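# Move handle-less tagged battery from UPS to spill tray

## Task

The tagged battery has lost its handle. Take it out of the open UPS and put it down in the spill tray, standing upright. Two lifting hooks on the bench are available as helpers.

## Robot and tools

Robot: two six-joint UR7e-style arms, left_arm and right_arm, each with a two-finger parallel gripper. Bases (URDF root, scene frame): left_arm at (-0.022, +0.499, 0) m, right_arm at (-0.024, -0.342, 0) m, each turned very slightly about z. The gripper opens to 50 mm. Its fingers point along the gripper's +z axis and close along its x axis. end_effector_position is the point midway between the pads; fingertips stick out 17.5 mm further. A camera block about 10 cm long projects toward the gripper's -y side and turns with it.

Frame: every position, orientation, velocity and target uses the scene frame. Its origin is at table-top height, halfway between the nominal bases. +z is up, +x points out over the table, and left_arm sits on the +y side (arm names do not match image sides). Printed hand poses can be off by a few cm, more at long reach.

Row format (shared by execute_actions and move): 18 numbers, all in [-1, 1], always for both arms. Order: left dx, dy, dz, rx, ry, rz, left gripper position, force_limit, speed, then the same nine for the right arm. dx..rz are offsets, not poses. They are measured from that arm's Hand target as it stood when the action or move began, along scene axes. The rotation turns about the hand's own position. Scale: 1.0 = 0.6 m for dx/dy/dz and 180 degrees for rx/ry/rz; rx, ry, rz form one rotation vector. Six zeros re-command the current Hand target, which holds the arm or lets it close a gap it settled short of. Repeating the same offset in a new call moves the hand again. The controller limits commanded orientation to 32 degrees from the measured one per step.

Gripper numbers are absolute settings, not offsets. position: +1 is fully open (50 mm), about -0.65 is pads touching, and -1 means grip (close until blocked). force_limit: -1 ≈ 20 N, 0 ≈ 102 N, +1 ≈ 185 N per pad. speed: -1 = 20 mm/s, 0 = 85, +1 = 150. Both start at +1. To leave a gripper unchanged, resend its last three values; a 0 is a real command. force_limit and speed only take effect with a new position value (change of at least 0.01).

execute_actions(actions, cameras): actions is a list of actions. Each action is a table of up to 15 rows, one row per 1/30 s step. A shorter table repeats its final row until the step count reaches 15. Every row counts from the action's start pose, not from the row before. An empty list returns the state plus all images. cameras: list of names, ["all"], or [].

move(target, speed, blend, stop_force, zero, blocking, cameras): drives each gripper in a straight line toward its target. target is one 18-number row or a list of up to 15 rows. All rows are offsets from the same starting Hand targets. speed: path top speed in m/s, 0.002 to 3.6, default 0.25; turning speed is capped at twice that in rad/s. It can be one number or one per target. blend: corner rounding in m for lists; 0 means stop at each point. stop_force: 3 to 120 N. It ends an arm's path when the wrist sensor feels that much push against the motion; the arm then backs to just before the push. Do not rely on it while the gripper rotates. Leave it out when pulling away from something being pressed. zero (only with stop_force): true re-zeroes moving arms first; false counts from the previous zero. blocking=false returns after about 0.5 s while the move continues; it cannot be combined with stop_force. A move lasts at most 10 s and does not avoid obstacles or the other arm. Steer around an arm's own base rather than near it. The result adds a "move:" line: done, off_target, moving, held or fault, plus limits=paced (pose clipped) or limits=held (steps withheld).

wait(seconds 0-10): lets time pass holding the last commands. stop(): brakes a running move; the fingers keep going. zoom_image(camera, region=[x0,y0,x1,y1]): enlarges part of the latest image, at most 504x504 px; pixel (0,0) is top-left. Cameras: cam_high, cam_low, cam_left_wrist, cam_right_wrist, each 672x504. zero_wrist_force(arm): tares that arm's force/torque sensor. read_manual(section="licences"): licence texts only. finished_scene(scene): ends the current scene for good; call it only once the battery rests upright in the tray and the robot has let go.

Results: for each arm, end_effector_position (m), end_effector_quat_wxyz, velocities, and Hand target, which is the base for the next offsets. Also Joint positions and torques (drive output, including the arm's own weight), and motor temperatures. Wrist force and torque are in the gripper's own axes, with a third line showing the peak since the last report. object_status: 0 moving, 1 blocked while opening, 2 blocked while closing (a successful grip), 3 at the requested position or pads met (usually empty). Opening in mm ≈ (250 - position_measured) × 0.202. Tool commands lists current gripper settings.

Avoid: torque faults (contact torque reaching 136 N m at the large joints or 25.4 N m at the wrists) and force faults (about 150 N on any part). Either stops the arm for 10 s. Also avoid MOTOR HOT at 70 °C, which leads to brakes at 85 °C; holding loads or pressing toward unreachable poses heats motors. Never let the arms touch each other or one gripper clamp the other's fingers. A clearance check only partly guards against that. The arms are stiff, so approach contacts slowly and aim only slightly past them. Do not drop the battery, release it while it is moving, slam it, tip it over, or let anything leave the table. A loose object may occasionally be nudged by something outside.

Each tool is called after ">>>" by a JSON object that holds its "api" and its "payload".

## Session

>>> {"api": "execute_actions", "payload": {"actions": []}}

Scene clock: 0.00 s.
left_arm: end_effector_position=(+0.8404, -0.0114, +0.3336) position_measured=3 object_status=3 end_effector_quat_wxyz=(+0.571, +0.637, +0.482, +0.189) | right_arm: end_effector_position=(+0.2858, -0.3726, +0.1658) position_measured=3 object_status=3 end_effector_quat_wxyz=(-0.325, +0.835, -0.114, -0.430)
Joint positions: left_arm=[-0.714 -0.65 0.936 -3.147 -1.488 -0.351] | right_arm=[3.067 -1.85 -1.858 -2.049 2.155 1.368]
Joint velocities: within noise
Joint torques (N m): no reading
Motor temperatures (°C): left_arm=[34 29 35 40 33 32] | right_arm=[26 27 32 41 37 45]
Wrist force (N): no reading
Wrist torque (N m): no reading
Wrist force, peak (N): no reading
Hand target: left_arm +0.8404, -0.0114, +0.3336; +0.571, +0.637, +0.482, +0.189 | right_arm +0.2858, -0.3726, +0.1658; -0.325, +0.835, -0.114, -0.430
Tool commands: left_gripper/position=+1.0 left_gripper/force_limit=+1.0 left_gripper/speed=+1.0 right_gripper/position=+1.0 right_gripper/force_limit=+1.0 right_gripper/speed=+1.0

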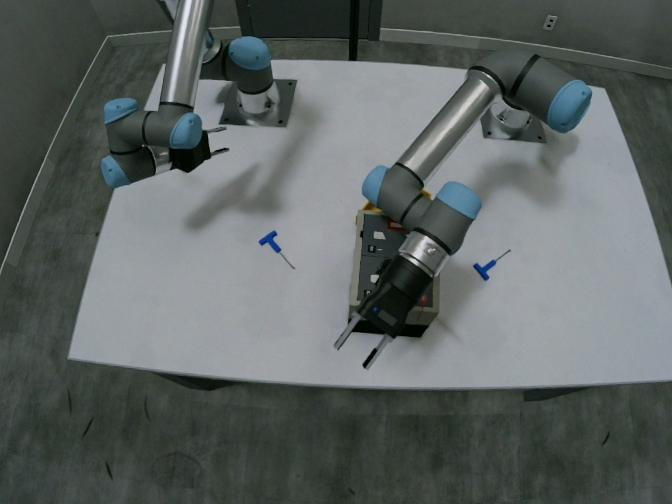

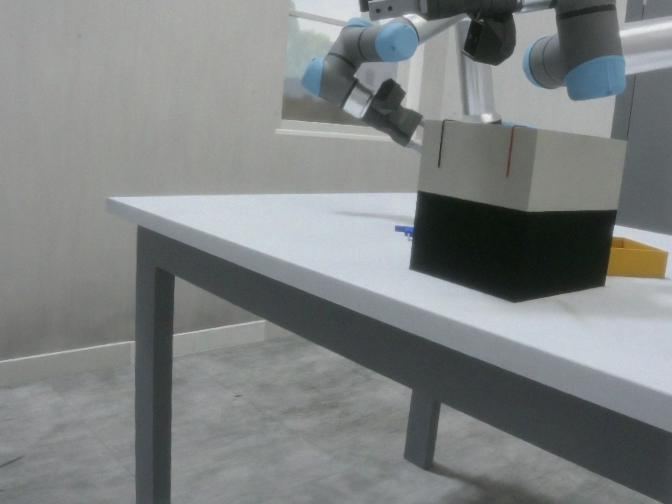

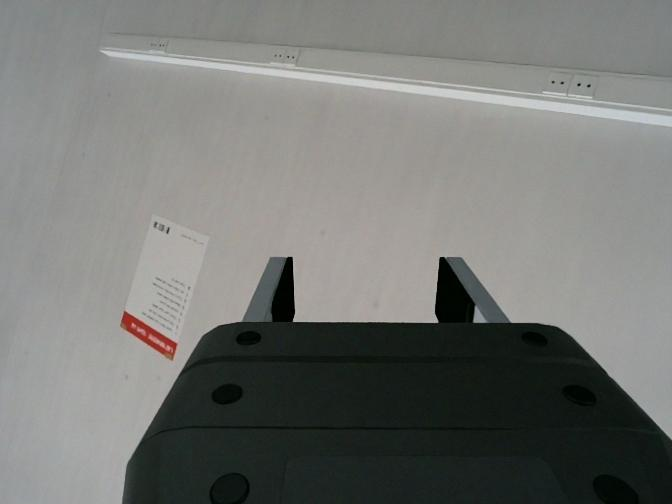

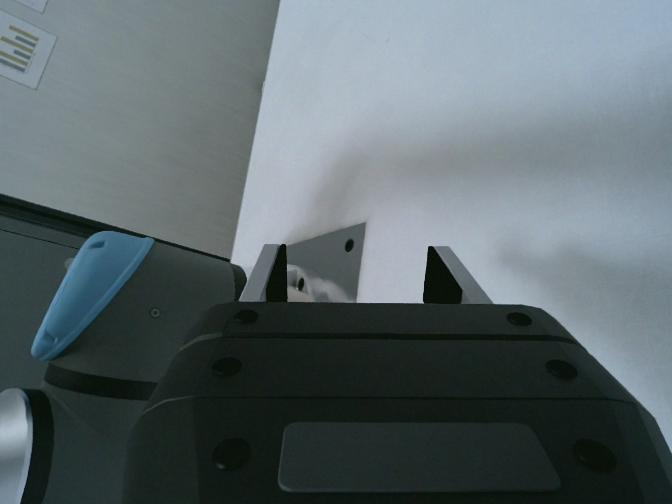

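>>> {"api": "zoom_image", "payload": {"camera": "cam_high", "region": [300, 160, 520, 350]}}

>>> {"api": "zoom_image", "payload": {"camera": "cam_high", "region": [230, 210, 330, 290]}}

>>> {"api": "zoom_image", "payload": {"camera": "cam_low", "region": [380, 60, 672, 320]}}

Scaled by 2.291.

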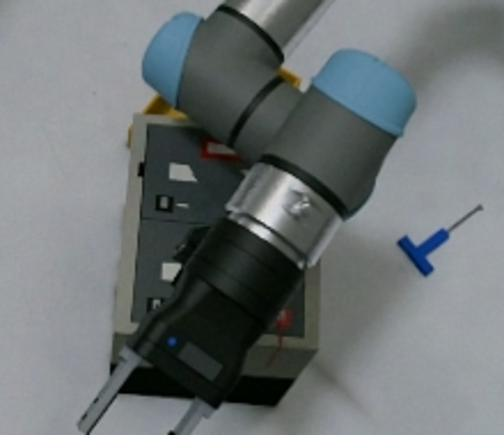

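Scaled by 5.040.

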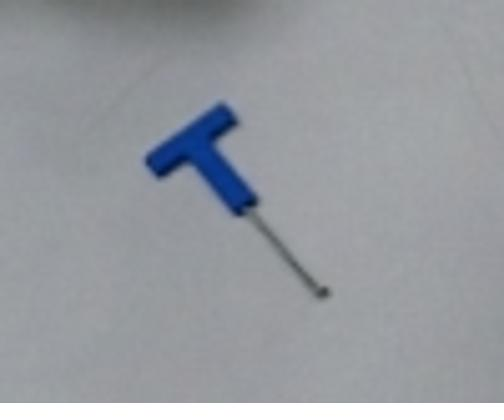

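Scaled by 1.726.

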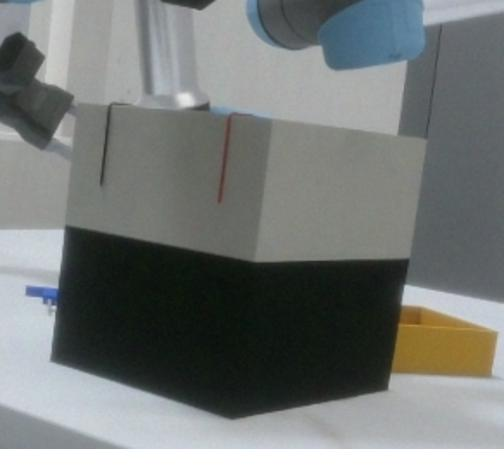

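>>> {"api": "move", "payload": {"target": [-0.551,0.052,0.277,0.185,0.368,0.075,1,1,1,0.174,0.288,0.307,0.057,-0.410,0.514,1,1,1], "speed": 0.5, "cameras": ["all"]}}

Scene clock: 26.63 s.
left_arm: end_effector_position=(+0.5090, +0.0204, +0.4987) position_measured=3 object_status=3 end_effector_quat_wxyz=(+0.058, +0.706, +0.706, +0.000) | right_arm: end_effector_position=(+0.3901, -0.1997, +0.3500) position_measured=3 object_status=3 end_effector_quat_wxyz=(+0.000, +0.707, +0.707, +0.001)
Joint positions: left_arm=[-0.952 -0.81 0.035 -0.91 -1.554 -0.925] | right_arm=[3.837 -1.394 -1.676 -1.641 1.571 0.638]
Joint torques (N m): left_arm=[8.85 -45.5 -28.54 -5.4 1.33 1.72] | right_arm=[-14.63 5.75 34.57 0.85 2.16 1.17]
Wrist force (N): left_arm=[2.4 1.5 1.5] | right_arm=[-1.3 -1.4 2.8]
Wrist torque (N m): left_arm=[0.15 -0.43 -0.03] | right_arm=[-0.27 0.09 -0.47]
Wrist force, peak (N): left_arm=[2.2 1.4 2.2] | right_arm=[-1.3 -1.4 2.8]
Hand target: left_arm +0.5098, +0.0198, +0.4998; +0.001, +0.708, +0.707, +0.000 | right_arm +0.3902, -0.1998, +0.3500; +0.000, +0.707, +0.707, +0.001
Off the commanded pose: left_arm 0.001 m, 7 deg | right_arm 0.000 m, 0 deg.
elbow stopped short (left arm): the move would have taken joint 3 (elbow) straighter than the controller allows.
move: off_target (left_arm)
camera_calibration:
cam_left_wrist: T_world_to_cam=[[0.00461589, 0.994411, -0.105481, 0.0416665], [0.913808, 0.0386443, 0.404303, -0.649687], [0.406119, -0.0982558, -0.908522, 0.376345], [0, 0, 0, 1]] pos_world=[0.440656, 0.0206511, 0.608983]
cam_right_wrist: T_world_to_cam=[[-0.0193156, 0.999766, 0.00975464, 0.210761], [0.932635, 0.0145009, 0.36053, -0.471051], [0.360305, 0.0160614, -0.932696, 0.325289], [0, 0, 0, 1]] pos_world=[0.326186, -0.209105, 0.471168]

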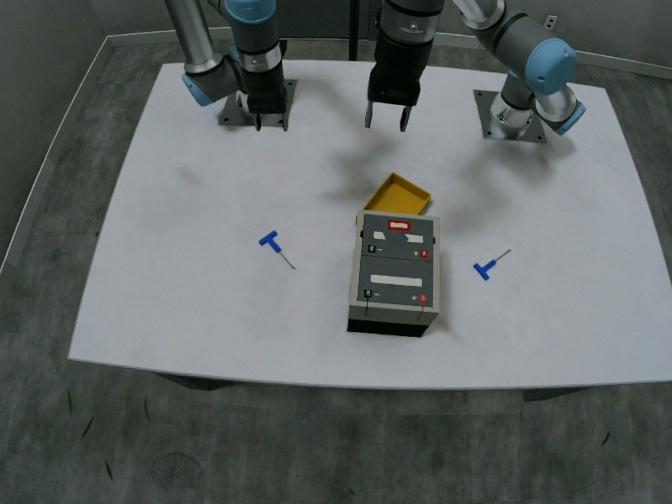

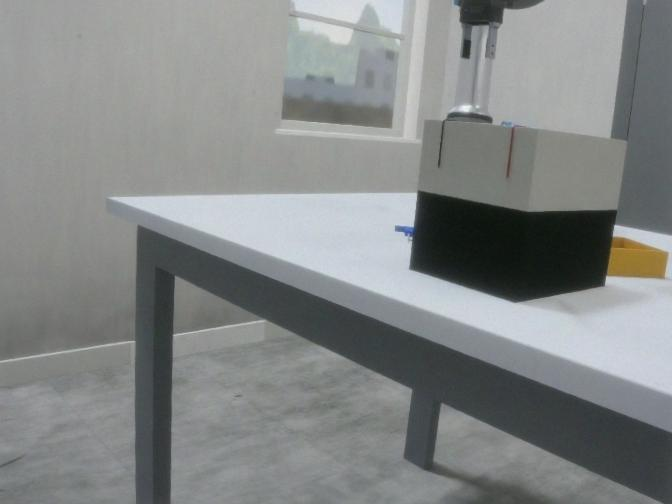

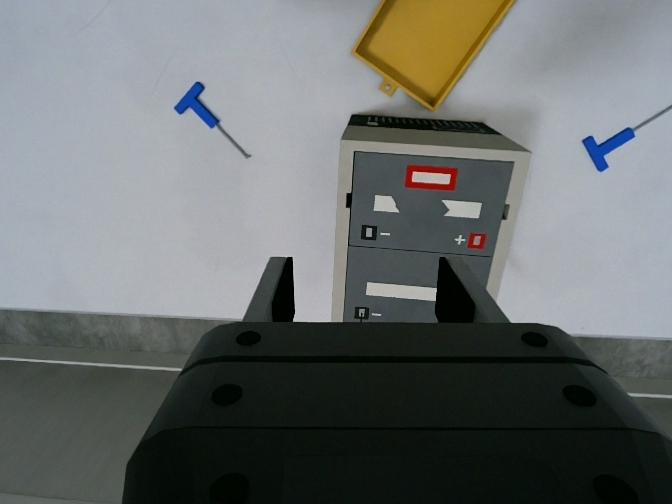

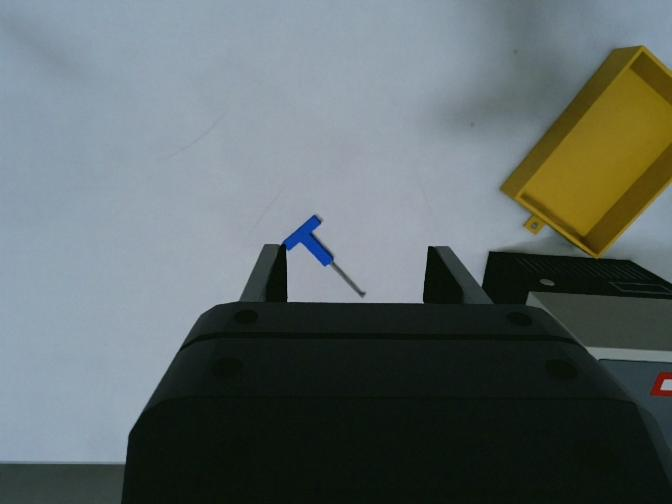

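>>> {"api": "zoom_image", "payload": {"camera": "cam_high", "region": [330, 160, 460, 350]}}

>>> {"api": "zoom_image", "payload": {"camera": "cam_left_wrist", "region": [320, 0, 672, 330]}}

>>> {"api": "zoom_image", "payload": {"camera": "cam_right_wrist", "region": [240, 180, 420, 320]}}

>>> {"api": "zoom_image", "payload": {"camera": "cam_low", "region": [390, 110, 672, 310]}}

Scaled by 2.653.

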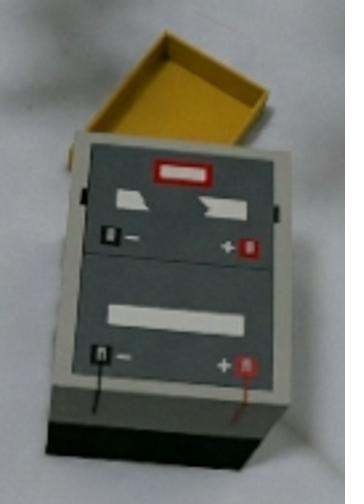

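Scaled by 1.432.

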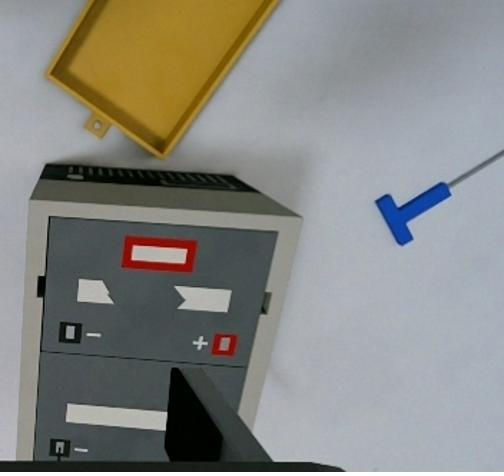

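Scaled by 2.800.

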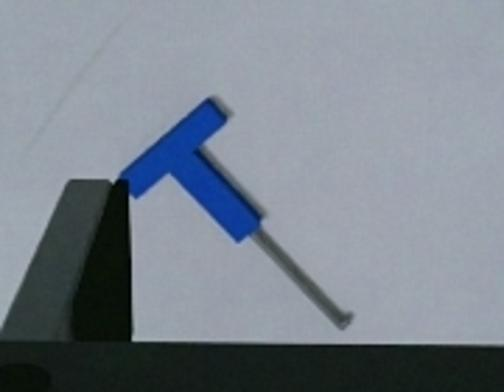

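Scaled by 1.787.

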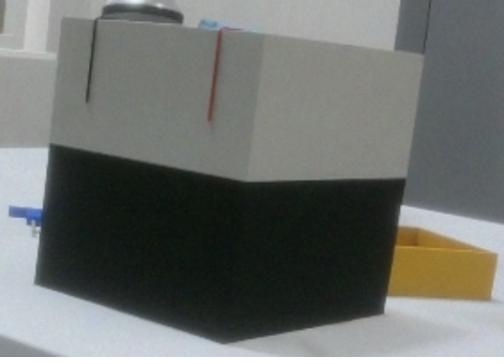

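>>> {"api": "move", "payload": {"target": [0.133,0.083,-0.283,0,0,0,1,1,1,0.263,0,-0.383,0,0,0,1,1,1], "speed": 0.4, "cameras": ["cam_left_wrist","cam_right_wrist"]}}

>>> {"api": "zoom_image", "payload": {"camera": "cam_right_wrist", "region": [200, 80, 450, 290]}}

>>> {"api": "zoom_image", "payload": {"camera": "cam_left_wrist", "region": [160, 80, 510, 330]}}

Scene clock: 48.27 s.
left_arm: end_effector_position=(+0.5896, +0.0696, +0.3299) position_measured=3 object_status=3 end_effector_quat_wxyz=(+0.000, +0.708, +0.707, +0.000) | right_arm: end_effector_position=(+0.5480, -0.1999, +0.1204) position_measured=3 object_status=3 end_effector_quat_wxyz=(+0.000, +0.707, +0.707, +0.001)
Joint positions: left_arm=[-0.816 -0.934 0.717 -1.354 -1.571 -0.791] | right_arm=[3.669 -1.88 -1.761 -1.069 1.572 0.47]
Joint torques (N m): left_arm=[-6.24 -61.89 -31.25 -2.04 1.23 -1.54] | right_arm=[14.25 23.2 13.35 3.5 1.75 2.2]
Wrist force (N): left_arm=[2.6 1.8 1.8] | right_arm=[-1.0 -1.4 2.6]
Wrist torque (N m): left_arm=[0.18 -0.49 0.09] | right_arm=[-0.26 0.08 -0.41]
Wrist force, peak (N): left_arm=[3.2 3.0 4.2] | right_arm=[-1.2 1.8 6.1]
Hand target: left_arm +0.5896, +0.0696, +0.3300; +0.001, +0.708, +0.707, +0.000 | right_arm +0.5480, -0.1998, +0.1202; +0.000, +0.707, +0.707, +0.001
Off the commanded pose: left_arm 0.000 m, 0 deg | right_arm 0.000 m, 0 deg.
move: done
camera_calibration:
cam_left_wrist: T_world_to_cam=[[-0.000788437, 0.999683, -0.0251498, -0.0490555], [0.943621, 0.00906904, 0.330904, -0.648211], [0.331028, -0.023471, -0.943329, 0.245607], [0, 0, 0, 1]] pos_world=[0.530324, 0.0606833, 0.44495]
cam_right_wrist: T_world_to_cam=[[-0.019037, 0.99977, 0.0098592, 0.215988], [0.932607, 0.0142019, 0.360614, -0.535511], [0.360391, 0.0160598, -0.932663, 0.0542371], [0, 0, 0, 1]] pos_world=[0.483986, -0.209204, 0.241568]
Images, in order (width x height): cam_left_wrist 672x504, cam_right_wrist 672x504.

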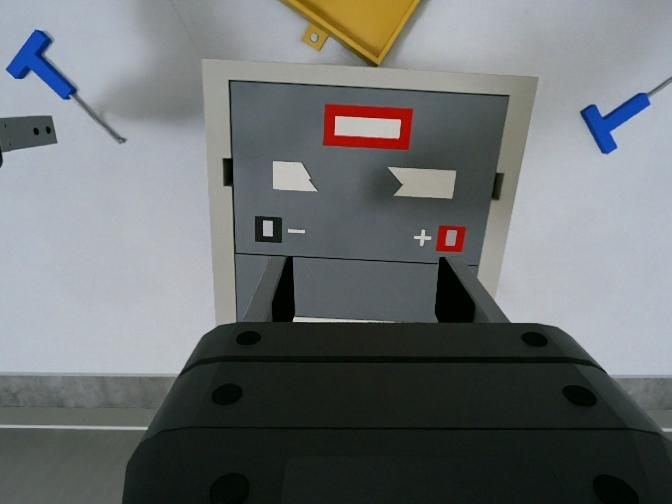

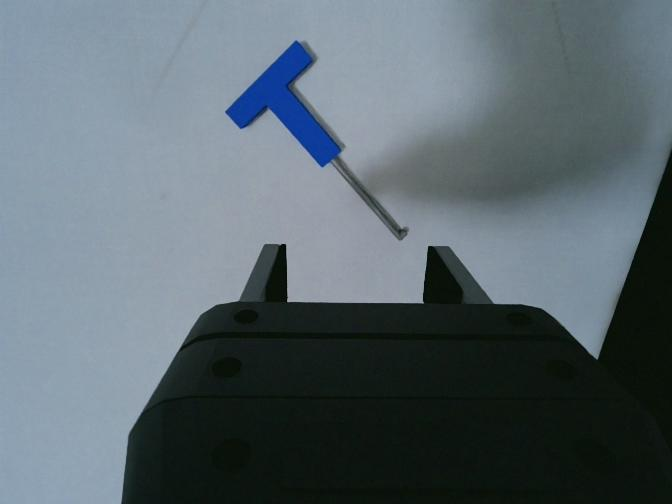

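Scaled by 2.016.

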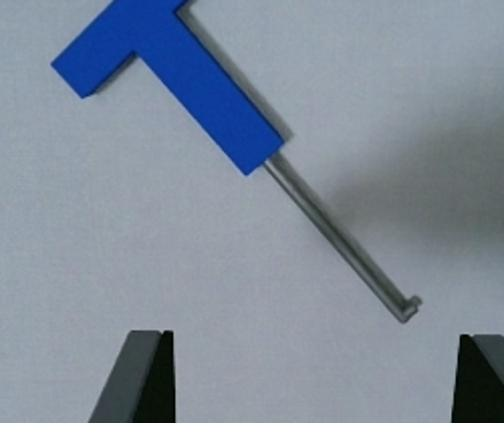

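Scaled by 1.440.

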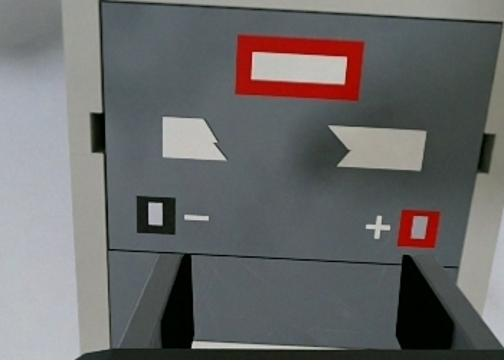

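>>> {"api": "zoom_image", "payload": {"camera": "cam_right_wrist", "region": [370, 200, 430, 250]}}

>>> {"api": "zoom_image", "payload": {"camera": "cam_left_wrist", "region": [205, 140, 265, 200]}}

>>> {"api": "zoom_image", "payload": {"camera": "cam_left_wrist", "region": [470, 150, 530, 210]}}

>>> {"api": "zoom_image", "payload": {"camera": "cam_left_wrist", "region": [570, 70, 672, 160]}}

Scaled by 8.400.

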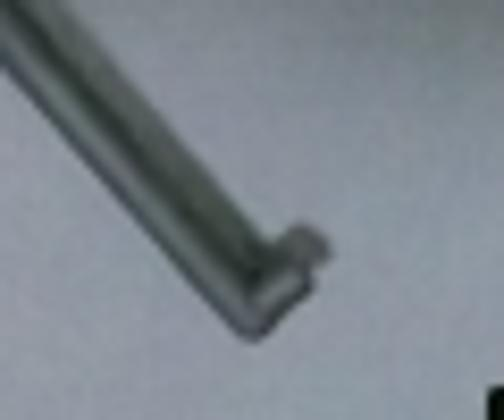

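Scaled by 8.400.

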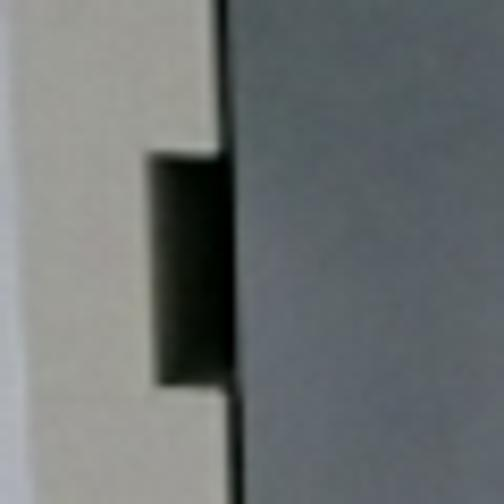

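Scaled by 8.400.

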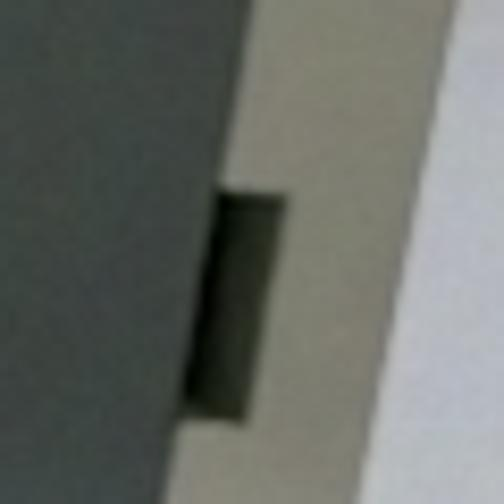

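Scaled by 4.941.

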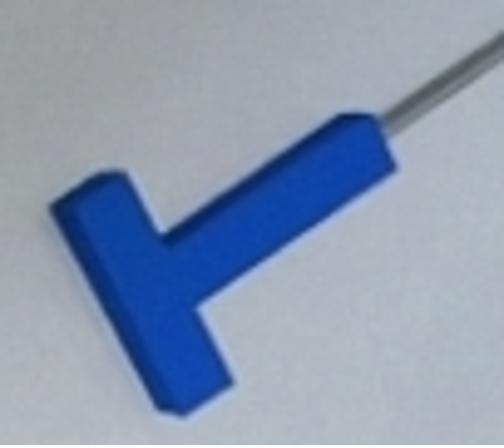

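>>> {"api": "move", "payload": {"target": [[-0.05,0.40,0.0,0,0,0,1,1,1, 0,0,0.30,0,0,0.25,1,1,1],[-0.1,0.484,-0.35,0,0,0,1,1,1, 0.02,0.37,0.233,0,0,0.5,1,1,1]], "speed": 0.4, "blend": [0.05,0], "cameras": ["cam_left_wrist","cam_right_wrist"]}}

>>> {"api": "zoom_image", "payload": {"camera": "cam_left_wrist", "region": [200, 80, 500, 320]}}

>>> {"api": "zoom_image", "payload": {"camera": "cam_right_wrist", "region": [250, 120, 420, 260]}}

Scene clock: 82.93 s.
left_arm: end_effector_position=(+0.5296, +0.3600, +0.1199) position_measured=3 object_status=3 end_effector_quat_wxyz=(+0.000, +0.708, +0.707, +0.000) | right_arm: end_effector_position=(+0.5599, +0.0223, +0.2600) position_measured=3 object_status=3 end_effector_quat_wxyz=(-0.001, +0.000, +1.000, +0.000)
Joint positions: left_arm=[-0.508 -1.304 1.82 -2.088 -1.571 -0.483] | right_arm=[3.95 -2.019 -1.191 -1.504 1.573 -0.82]
Joint torques (N m): left_arm=[-7.97 -46.05 -26.25 -3.49 1.34 -1.83] | right_arm=[-14.38 49.5 19.46 6.21 2.36 -0.26]
Wrist force (N): left_arm=[2.3 1.6 1.8] | right_arm=[-1.1 -1.3 2.2]
Wrist torque (N m): left_arm=[0.13 -0.45 -0.08] | right_arm=[-0.25 0.08 -0.44]
Wrist force, peak (N): left_arm=[3.1 1.4 4.0] | right_arm=[-1.2 -1.4 4.5]
Hand target: left_arm +0.5296, +0.3600, +0.1200; +0.001, +0.708, +0.707, +0.000 | right_arm +0.5600, +0.0222, +0.2600; -0.001, +0.000, +1.000, +0.001
Off the commanded pose: left_arm 0.000 m, 0 deg | right_arm 0.000 m, 0 deg.
move: done
camera_calibration:
cam_left_wrist: T_world_to_cam=[[-0.000790327, 0.999683, -0.0251491, -0.344792], [0.943632, 0.00906976, 0.330872, -0.524736], [0.330995, -0.02347, -0.943341, 0.0742053], [0, 0, 0, 1]] pos_world=[0.470324, 0.351183, 0.23495]
cam_right_wrist: T_world_to_cam=[[-0.999767, -0.0191623, 0.00992124, 0.564491], [-0.0143, 0.932685, 0.360409, -0.090332], [-0.0161596, 0.360183, -0.932742, 0.379755], [0, 0, 0, 1]] pos_world=[0.569205, -0.041713, 0.381169]
Images, in order (width x height): cam_left_wrist 672x504, cam_right_wrist 672x504.

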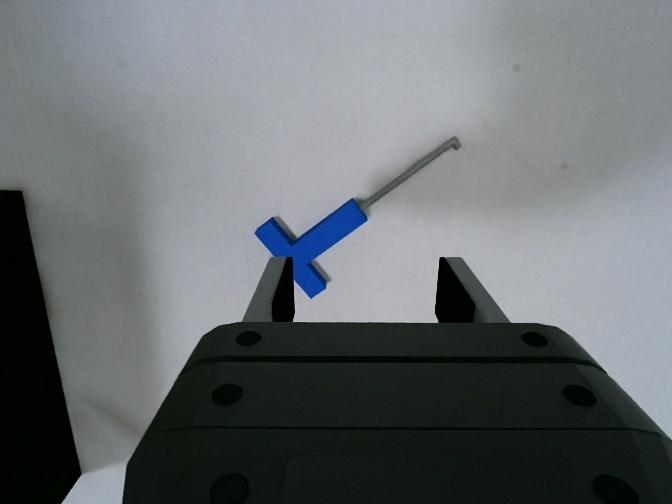

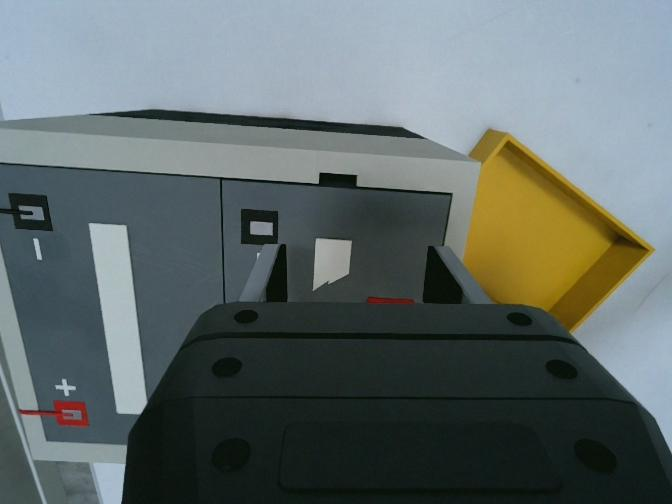

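Scaled by 1.680.

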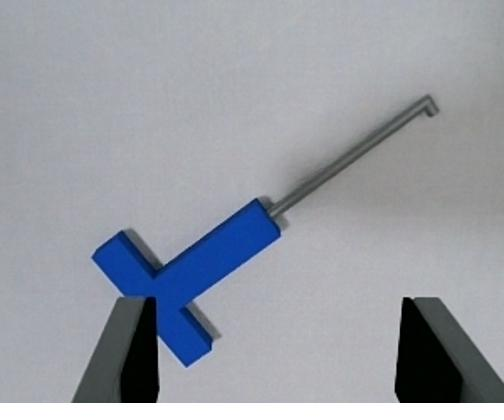

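Scaled by 2.965.

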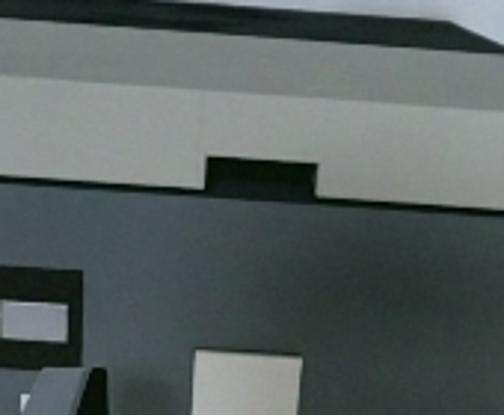

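>>> {"api": "move", "payload": {"target": [[0.0088,-0.0212,0.0,0,0,0.4,1,1,1, -0.0907,-0.4073,0,0,0,-0.2639,1,1,1],[0.0088,-0.0212,-0.0833,0,0,0.70,1,1,1, -0.0907,-0.4073,-0.3167,0,0,-0.2639,1,1,1]], "speed": 0.45, "blend": [0.04,0], "cameras": ["cam_high","cam_left_wrist","cam_right_wrist"]}}

Scene clock: 146.33 s.
left_arm: end_effector_position=(+0.5348, +0.3473, +0.0698) position_measured=3 object_status=3 end_effector_quat_wxyz=(+0.000, -0.308, +0.951, +0.001) | right_arm: end_effector_position=(+0.5055, -0.2221, +0.0699) position_measured=3 object_status=3 end_effector_quat_wxyz=(+0.000, +0.402, +0.915, +0.001)
Joint positions: left_arm=[-0.524 -1.22 1.854 -2.205 -1.57 -2.698] | right_arm=[3.667 -1.851 -1.955 -0.906 1.572 -0.273]
Joint torques (N m): left_arm=[-7.94 -47.91 -28.59 -1.48 0.39 -1.82] | right_arm=[-0.26 40.44 30.61 1.49 -2.39 -1.09]
Wrist force (N): left_arm=[2.3 1.8 1.6] | right_arm=[-1.0 -1.3 2.7]
Wrist torque (N m): left_arm=[0.15 -0.42 -0.12] | right_arm=[-0.25 0.06 -0.38]
Wrist force, peak (N): left_arm=[2.4 2.0 2.0] | right_arm=[-1.1 -1.4 4.4]
Hand target: left_arm +0.5349, +0.3472, +0.0700; +0.000, -0.308, +0.951, +0.001 | right_arm +0.5055, -0.2222, +0.0700; +0.000, +0.402, +0.915, +0.001
Off the commanded pose: left_arm 0.000 m, 0 deg | right_arm 0.000 m, 0 deg.
move: done
camera_calibration:
cam_left_wrist: T_world_to_cam=[[-0.808532, -0.587915, -0.0251381, 0.650085], [-0.561623, 0.758213, 0.331198, 0.031921], [-0.175656, 0.281902, -0.943226, 0.18986], [0, 0, 0, 1]] pos_world=[0.576893, 0.30447, 0.184851]
cam_right_wrist: T_world_to_cam=[[-0.689613, 0.724111, 0.00981542, 0.515649], [0.677917, 0.640734, 0.360401, -0.209491], [0.254682, 0.255191, -0.932746, 0.129434], [0, 0, 0, 1]] pos_world=[0.464652, -0.27219, 0.191169]
Images, in order (width x height): cam_high 672x504, cam_left_wrist 672x504, cam_right_wrist 672x504.

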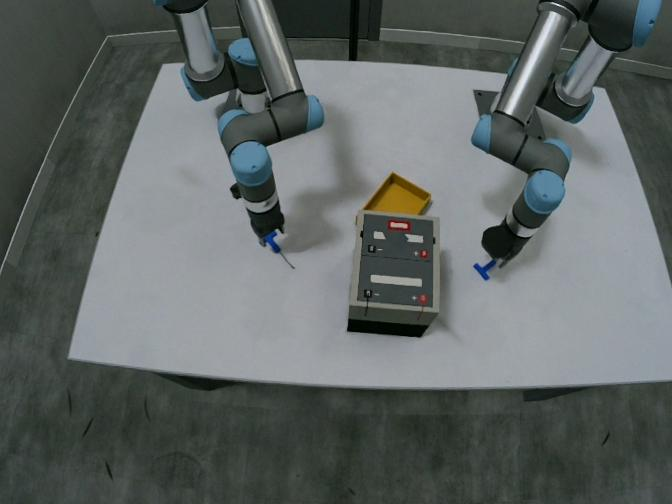

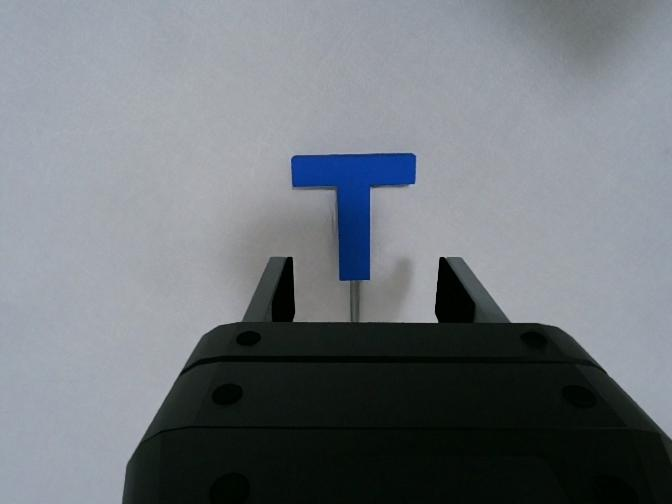

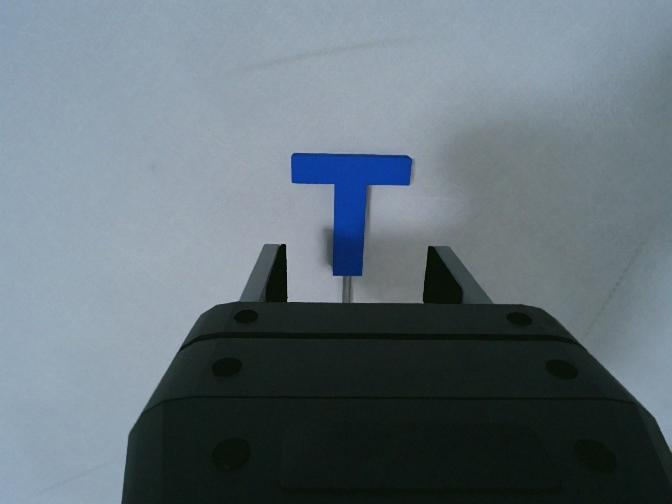

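>>> {"api": "move", "payload": {"target": [0.0097,-0.0055,-0.0842,0,0,0,1,1,1,-0.0022,-0.005,-0.0842,0,0,0,1,1,1], "speed": 0.06, "stop_force": 10, "cameras": ["cam_left_wrist","cam_right_wrist"]}}

Scene clock: 153.10 s.
left_arm: end_effector_position=(+0.5407, +0.3439, +0.0194) position_measured=3 object_status=3 end_effector_quat_wxyz=(+0.000, -0.308, +0.951, +0.001) | right_arm: end_effector_position=(+0.5042, -0.2252, +0.0195) position_measured=3 object_status=3 end_effector_quat_wxyz=(+0.000, +0.402, +0.915, +0.001)
Joint positions: left_arm=[-0.525 -1.128 1.879 -2.322 -1.57 -2.698] | right_arm=[3.663 -1.934 -2.007 -0.77 1.572 -0.277]
Joint torques (N m): left_arm=[-4.04 -50.46 -29.92 -2.36 -1.16 -1.1] | right_arm=[-2.95 45.27 28.3 0.39 -0.39 1.3]
Wrist force (N): left_arm=[2.3 2.0 1.6] | right_arm=[-1.0 -1.2 2.3]
Wrist torque (N m): left_arm=[0.19 -0.44 -0.01] | right_arm=[-0.23 0.07 -0.36]
Wrist force, peak (N): left_arm=[2.1 1.7 2.6] | right_arm=[-0.8 -1.3 3.3]
Hand target: left_arm +0.5407, +0.3439, +0.0195; +0.000, -0.308, +0.951, +0.001 | right_arm +0.5042, -0.2252, +0.0195; +0.000, +0.402, +0.915, +0.001
Off the commanded pose: left_arm 0.000 m, 0 deg | right_arm 0.000 m, 0 deg.
move: done
camera_calibration:
cam_left_wrist: T_world_to_cam=[[-0.80835, -0.588163, -0.0251865, 0.651542], [-0.561889, 0.758063, 0.33109, 0.0545879], [-0.175642, 0.281789, -0.943263, 0.144301], [0, 0, 0, 1]] pos_world=[0.582692, 0.301169, 0.13445]
cam_right_wrist: T_world_to_cam=[[-0.689566, 0.724155, 0.00984481, 0.517479], [0.677923, 0.64064, 0.360557, -0.188473], [0.254792, 0.255302, -0.932685, 0.0834232], [0, 0, 0, 1]] pos_world=[0.463351, -0.27529, 0.140668]
Images, in order (width x height): cam_left_wrist 672x504, cam_right_wrist 672x504.

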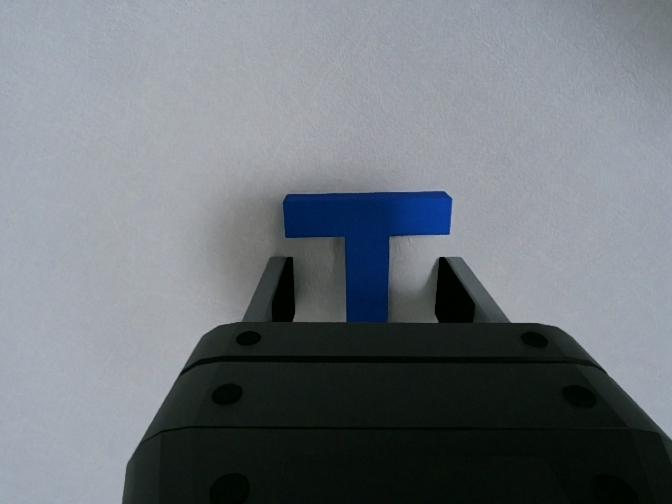

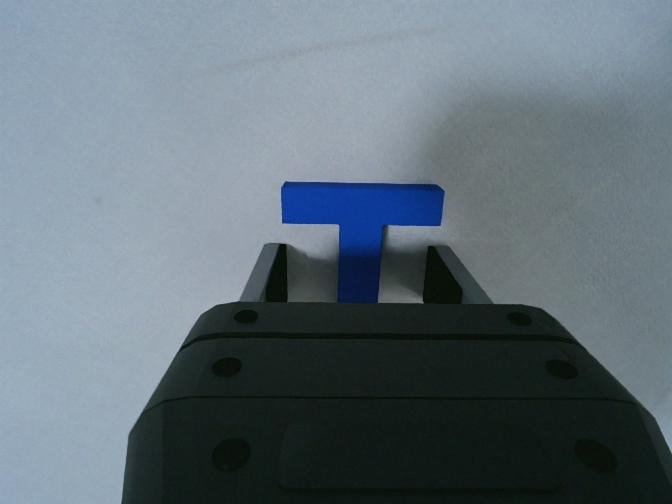

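>>> {"api": "execute_actions", "payload": {"actions": [[[0,0,0,0,0,0,-1,-0.4,-0.5,0,0,0,0,0,0,-1,-0.4,-0.5]],[[0,0,0,0,0,0,-1,-0.4,-0.5,0,0,0,0,0,0,-1,-0.4,-0.5]]]}}

Scene clock: 155.93 s.
left_arm: end_effector_position=(+0.5407, +0.3439, +0.0195) position_measured=186 object_status=2 end_effector_quat_wxyz=(+0.000, -0.308, +0.951, +0.001) | right_arm: end_effector_position=(+0.5042, -0.2252, +0.0195) position_measured=185 object_status=2 end_effector_quat_wxyz=(+0.000, +0.402, +0.915, +0.001)
Joint positions: left_arm=[-0.525 -1.128 1.879 -2.322 -1.57 -2.698] | right_arm=[3.663 -1.934 -2.007 -0.77 1.572 -0.277]
Joint torques (N m): left_arm=[5.79 -50.51 -29.1 -5.04 -1.1 0.72] | right_arm=[12.58 43.75 27.51 0.98 1.26 1.85]
Wrist force (N): left_arm=[2.3 1.8 1.8] | right_arm=[-0.8 -1.3 2.9]
Wrist torque (N m): left_arm=[0.14 -0.44 -0.01] | right_arm=[-0.25 0.04 -0.36]
Wrist force, peak (N): left_arm=[2.4 2.4 2.0] | right_arm=[-1.0 -1.2 3.0]
Hand target: left_arm +0.5407, +0.3439, +0.0195; +0.000, -0.308, +0.951, +0.001 | right_arm +0.5042, -0.2252, +0.0195; +0.000, +0.402, +0.915, +0.001
Off the commanded pose: left_arm 0.000 m, 0 deg | right_arm 0.000 m, 0 deg.

>>> {"api": "move", "payload": {"target": [[0,0,0.5342,0,0,-0.70,-1,-0.4,-0.5,0,0,0.384,0,0,-0.7506,-1,-0.4,-0.5],[0.0822,-0.4565,0.5342,0,0,-0.70,-1,-0.4,-0.5,0.0987,0.142,0.534,0.2569,0.5494,-0.5605,-1,-0.4,-0.5]], "speed": 0.45, "blend": [0.03,0], "cameras": ["cam_high","cam_low","cam_left_wrist","cam_right_wrist"]}}

Scene clock: 178.00 s.
left_arm: end_effector_position=(+0.5900, +0.0700, +0.3399) position_measured=186 object_status=2 end_effector_quat_wxyz=(+0.000, +0.708, +0.707, +0.000) | right_arm: end_effector_position=(+0.5635, -0.1399, +0.3398) position_measured=185 object_status=2 end_effector_quat_wxyz=(+0.707, -0.707, +0.016, -0.017)
Joint positions: left_arm=[-0.815 -0.926 0.676 -1.322 -1.571 -0.79] | right_arm=[3.332 -2.241 -1.609 0.702 2.961 3.134]
Joint torques (N m): left_arm=[8.69 -63.7 -24.49 -5.17 -1.39 1.76] | right_arm=[13.07 53.79 9.87 -2.58 0.27 -2.1]
Wrist force (N): left_arm=[2.4 1.7 2.5] | right_arm=[0.0 1.5 -1.8]
Wrist torque (N m): left_arm=[0.15 -0.45 -0.02] | right_arm=[0.26 0.39 -0.06]
Wrist force, peak (N): left_arm=[3.8 1.8 1.8] | right_arm=[-1.0 -1.2 4.0]
Hand target: left_arm +0.5900, +0.0700, +0.3400; +0.001, +0.708, +0.707, +0.000 | right_arm +0.5634, -0.1400, +0.3399; +0.706, -0.707, +0.016, -0.017
Off the commanded pose: left_arm 0.000 m, 0 deg | right_arm 0.000 m, 0 deg.
move: done
camera_calibration:
cam_left_wrist: T_world_to_cam=[[-0.000693335, 0.999684, -0.0251154, -0.0493696], [0.94359, 0.00897011, 0.330994, -0.65192], [0.331115, -0.0234692, -0.943299, 0.254859], [0, 0, 0, 1]] pos_world=[0.530724, 0.0611831, 0.45495]
cam_right_wrist: T_world_to_cam=[[0.99828, -0.0552182, 0.0197209, -0.570085], [-0.00153517, -0.360837, -0.932628, 0.283415], [0.0586141, 0.930993, -0.360301, 0.355953], [0, 0, 0, 1]] pos_world=[0.548676, -0.260602, 0.403814]

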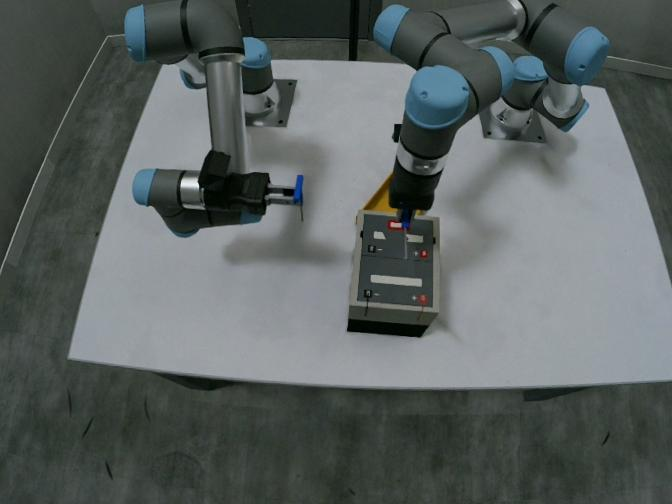

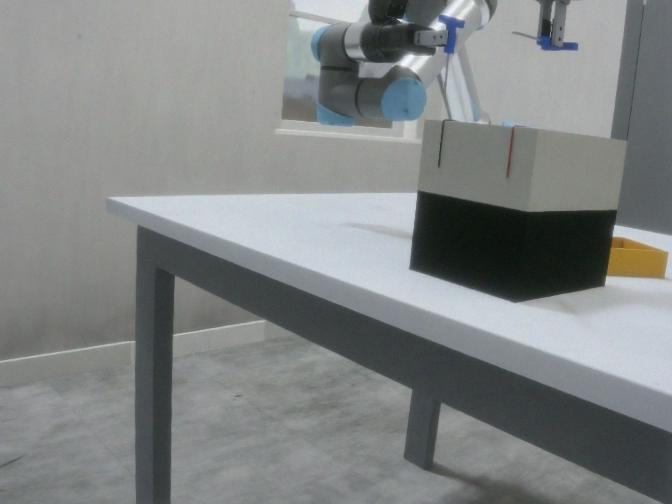

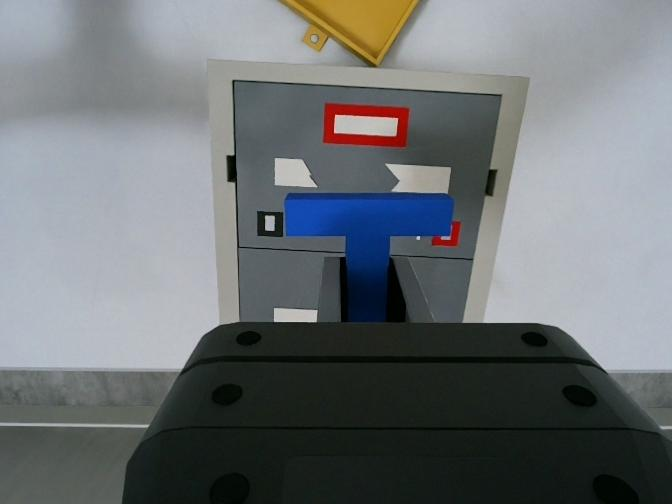

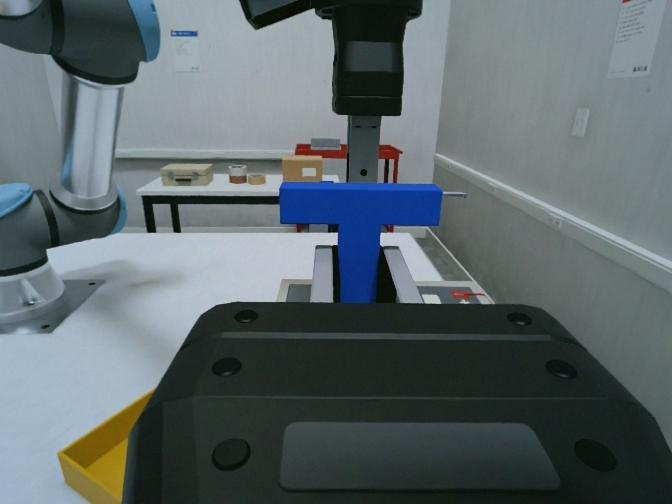

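>>> {"api": "move", "payload": {"target": [0,0,0,0,0,0,-1,-0.4,-0.5,0,0.2025,-0.025,0,0,0,-1,-0.4,-0.5], "speed": 0.2, "cameras": ["cam_low","cam_left_wrist"]}}

>>> {"api": "zoom_image", "payload": {"camera": "cam_left_wrist", "region": [170, 100, 300, 230]}}

>>> {"api": "zoom_image", "payload": {"camera": "cam_low", "region": [390, 0, 560, 140]}}

Scene clock: 182.13 s.
left_arm: end_effector_position=(+0.5900, +0.0700, +0.3400) position_measured=186 object_status=2 end_effector_quat_wxyz=(+0.001, +0.708, +0.707, +0.000) | right_arm: end_effector_position=(+0.5635, -0.0184, +0.3249) position_measured=185 object_status=2 end_effector_quat_wxyz=(+0.706, -0.707, +0.016, -0.017)
Joint positions: left_arm=[-0.815 -0.926 0.676 -1.322 -1.571 -0.79] | right_arm=[3.542 -2.266 -1.612 0.733 2.751 3.137]
Joint torques (N m): left_arm=[8.41 -63.71 -30.93 -5.17 -1.31 1.55] | right_arm=[-5.28 56.07 7.49 -1.94 0.92 1.81]
Wrist force (N): left_arm=[2.4 1.5 2.3] | right_arm=[-0.3 1.3 -1.8]
Wrist torque (N m): left_arm=[0.12 -0.46 -0.02] | right_arm=[0.24 0.42 -0.14]
Wrist force, peak (N): left_arm=[2.5 1.8 2.5] | right_arm=[0.1 1.1 -4.6]
Hand target: left_arm +0.5900, +0.0700, +0.3400; +0.001, +0.708, +0.707, +0.000 | right_arm +0.5634, -0.0185, +0.3249; +0.706, -0.707, +0.016, -0.017
Off the commanded pose: left_arm 0.000 m, 0 deg | right_arm 0.000 m, 0 deg.
move: done
camera_calibration:
cam_left_wrist: T_world_to_cam=[[-0.000752718, 0.999681, -0.0252437, -0.0492794], [0.94359, 0.00906862, 0.330992, -0.651925], [0.331115, -0.0235706, -0.943296, 0.254864], [0, 0, 0, 1]] pos_world=[0.530724, 0.061183, 0.45495]
Images, in order (width x height): cam_low 672x504, cam_left_wrist 672x504.

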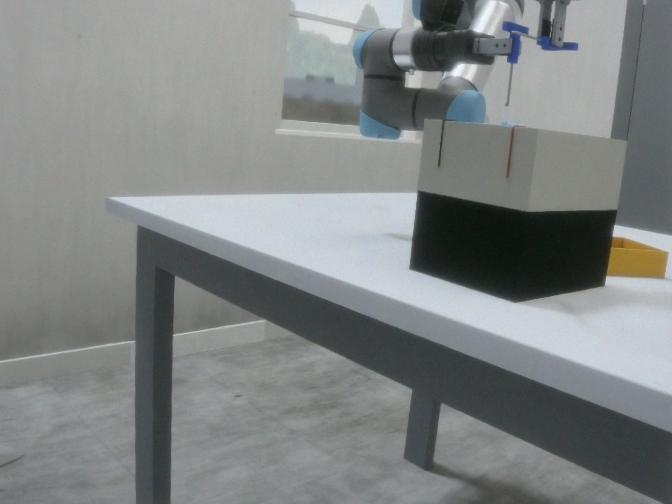

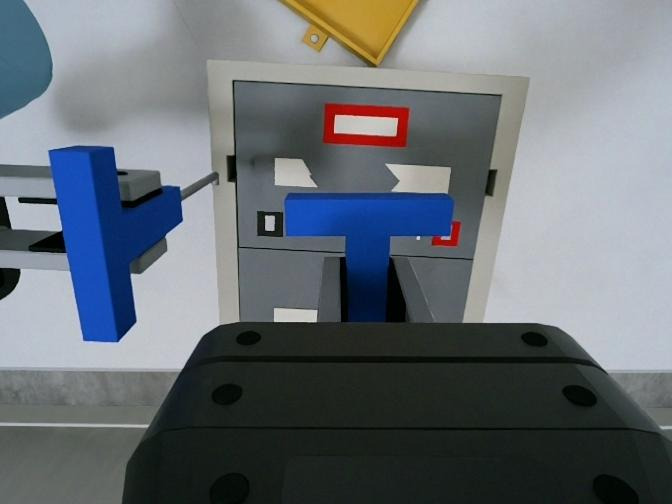

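Scaled by 3.877.

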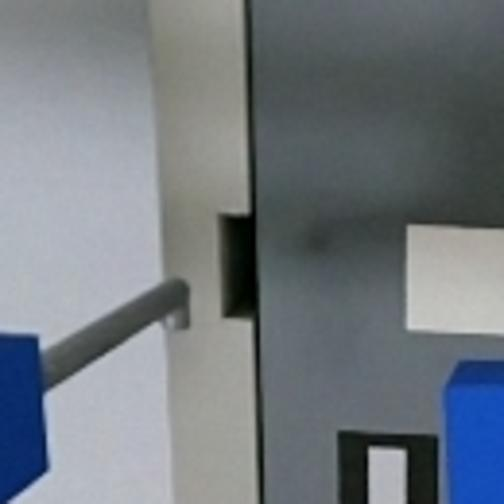

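Scaled by 2.965.

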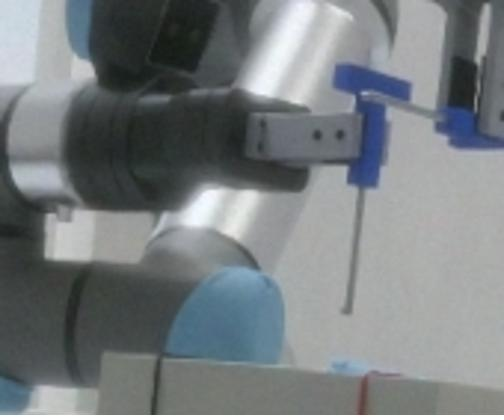

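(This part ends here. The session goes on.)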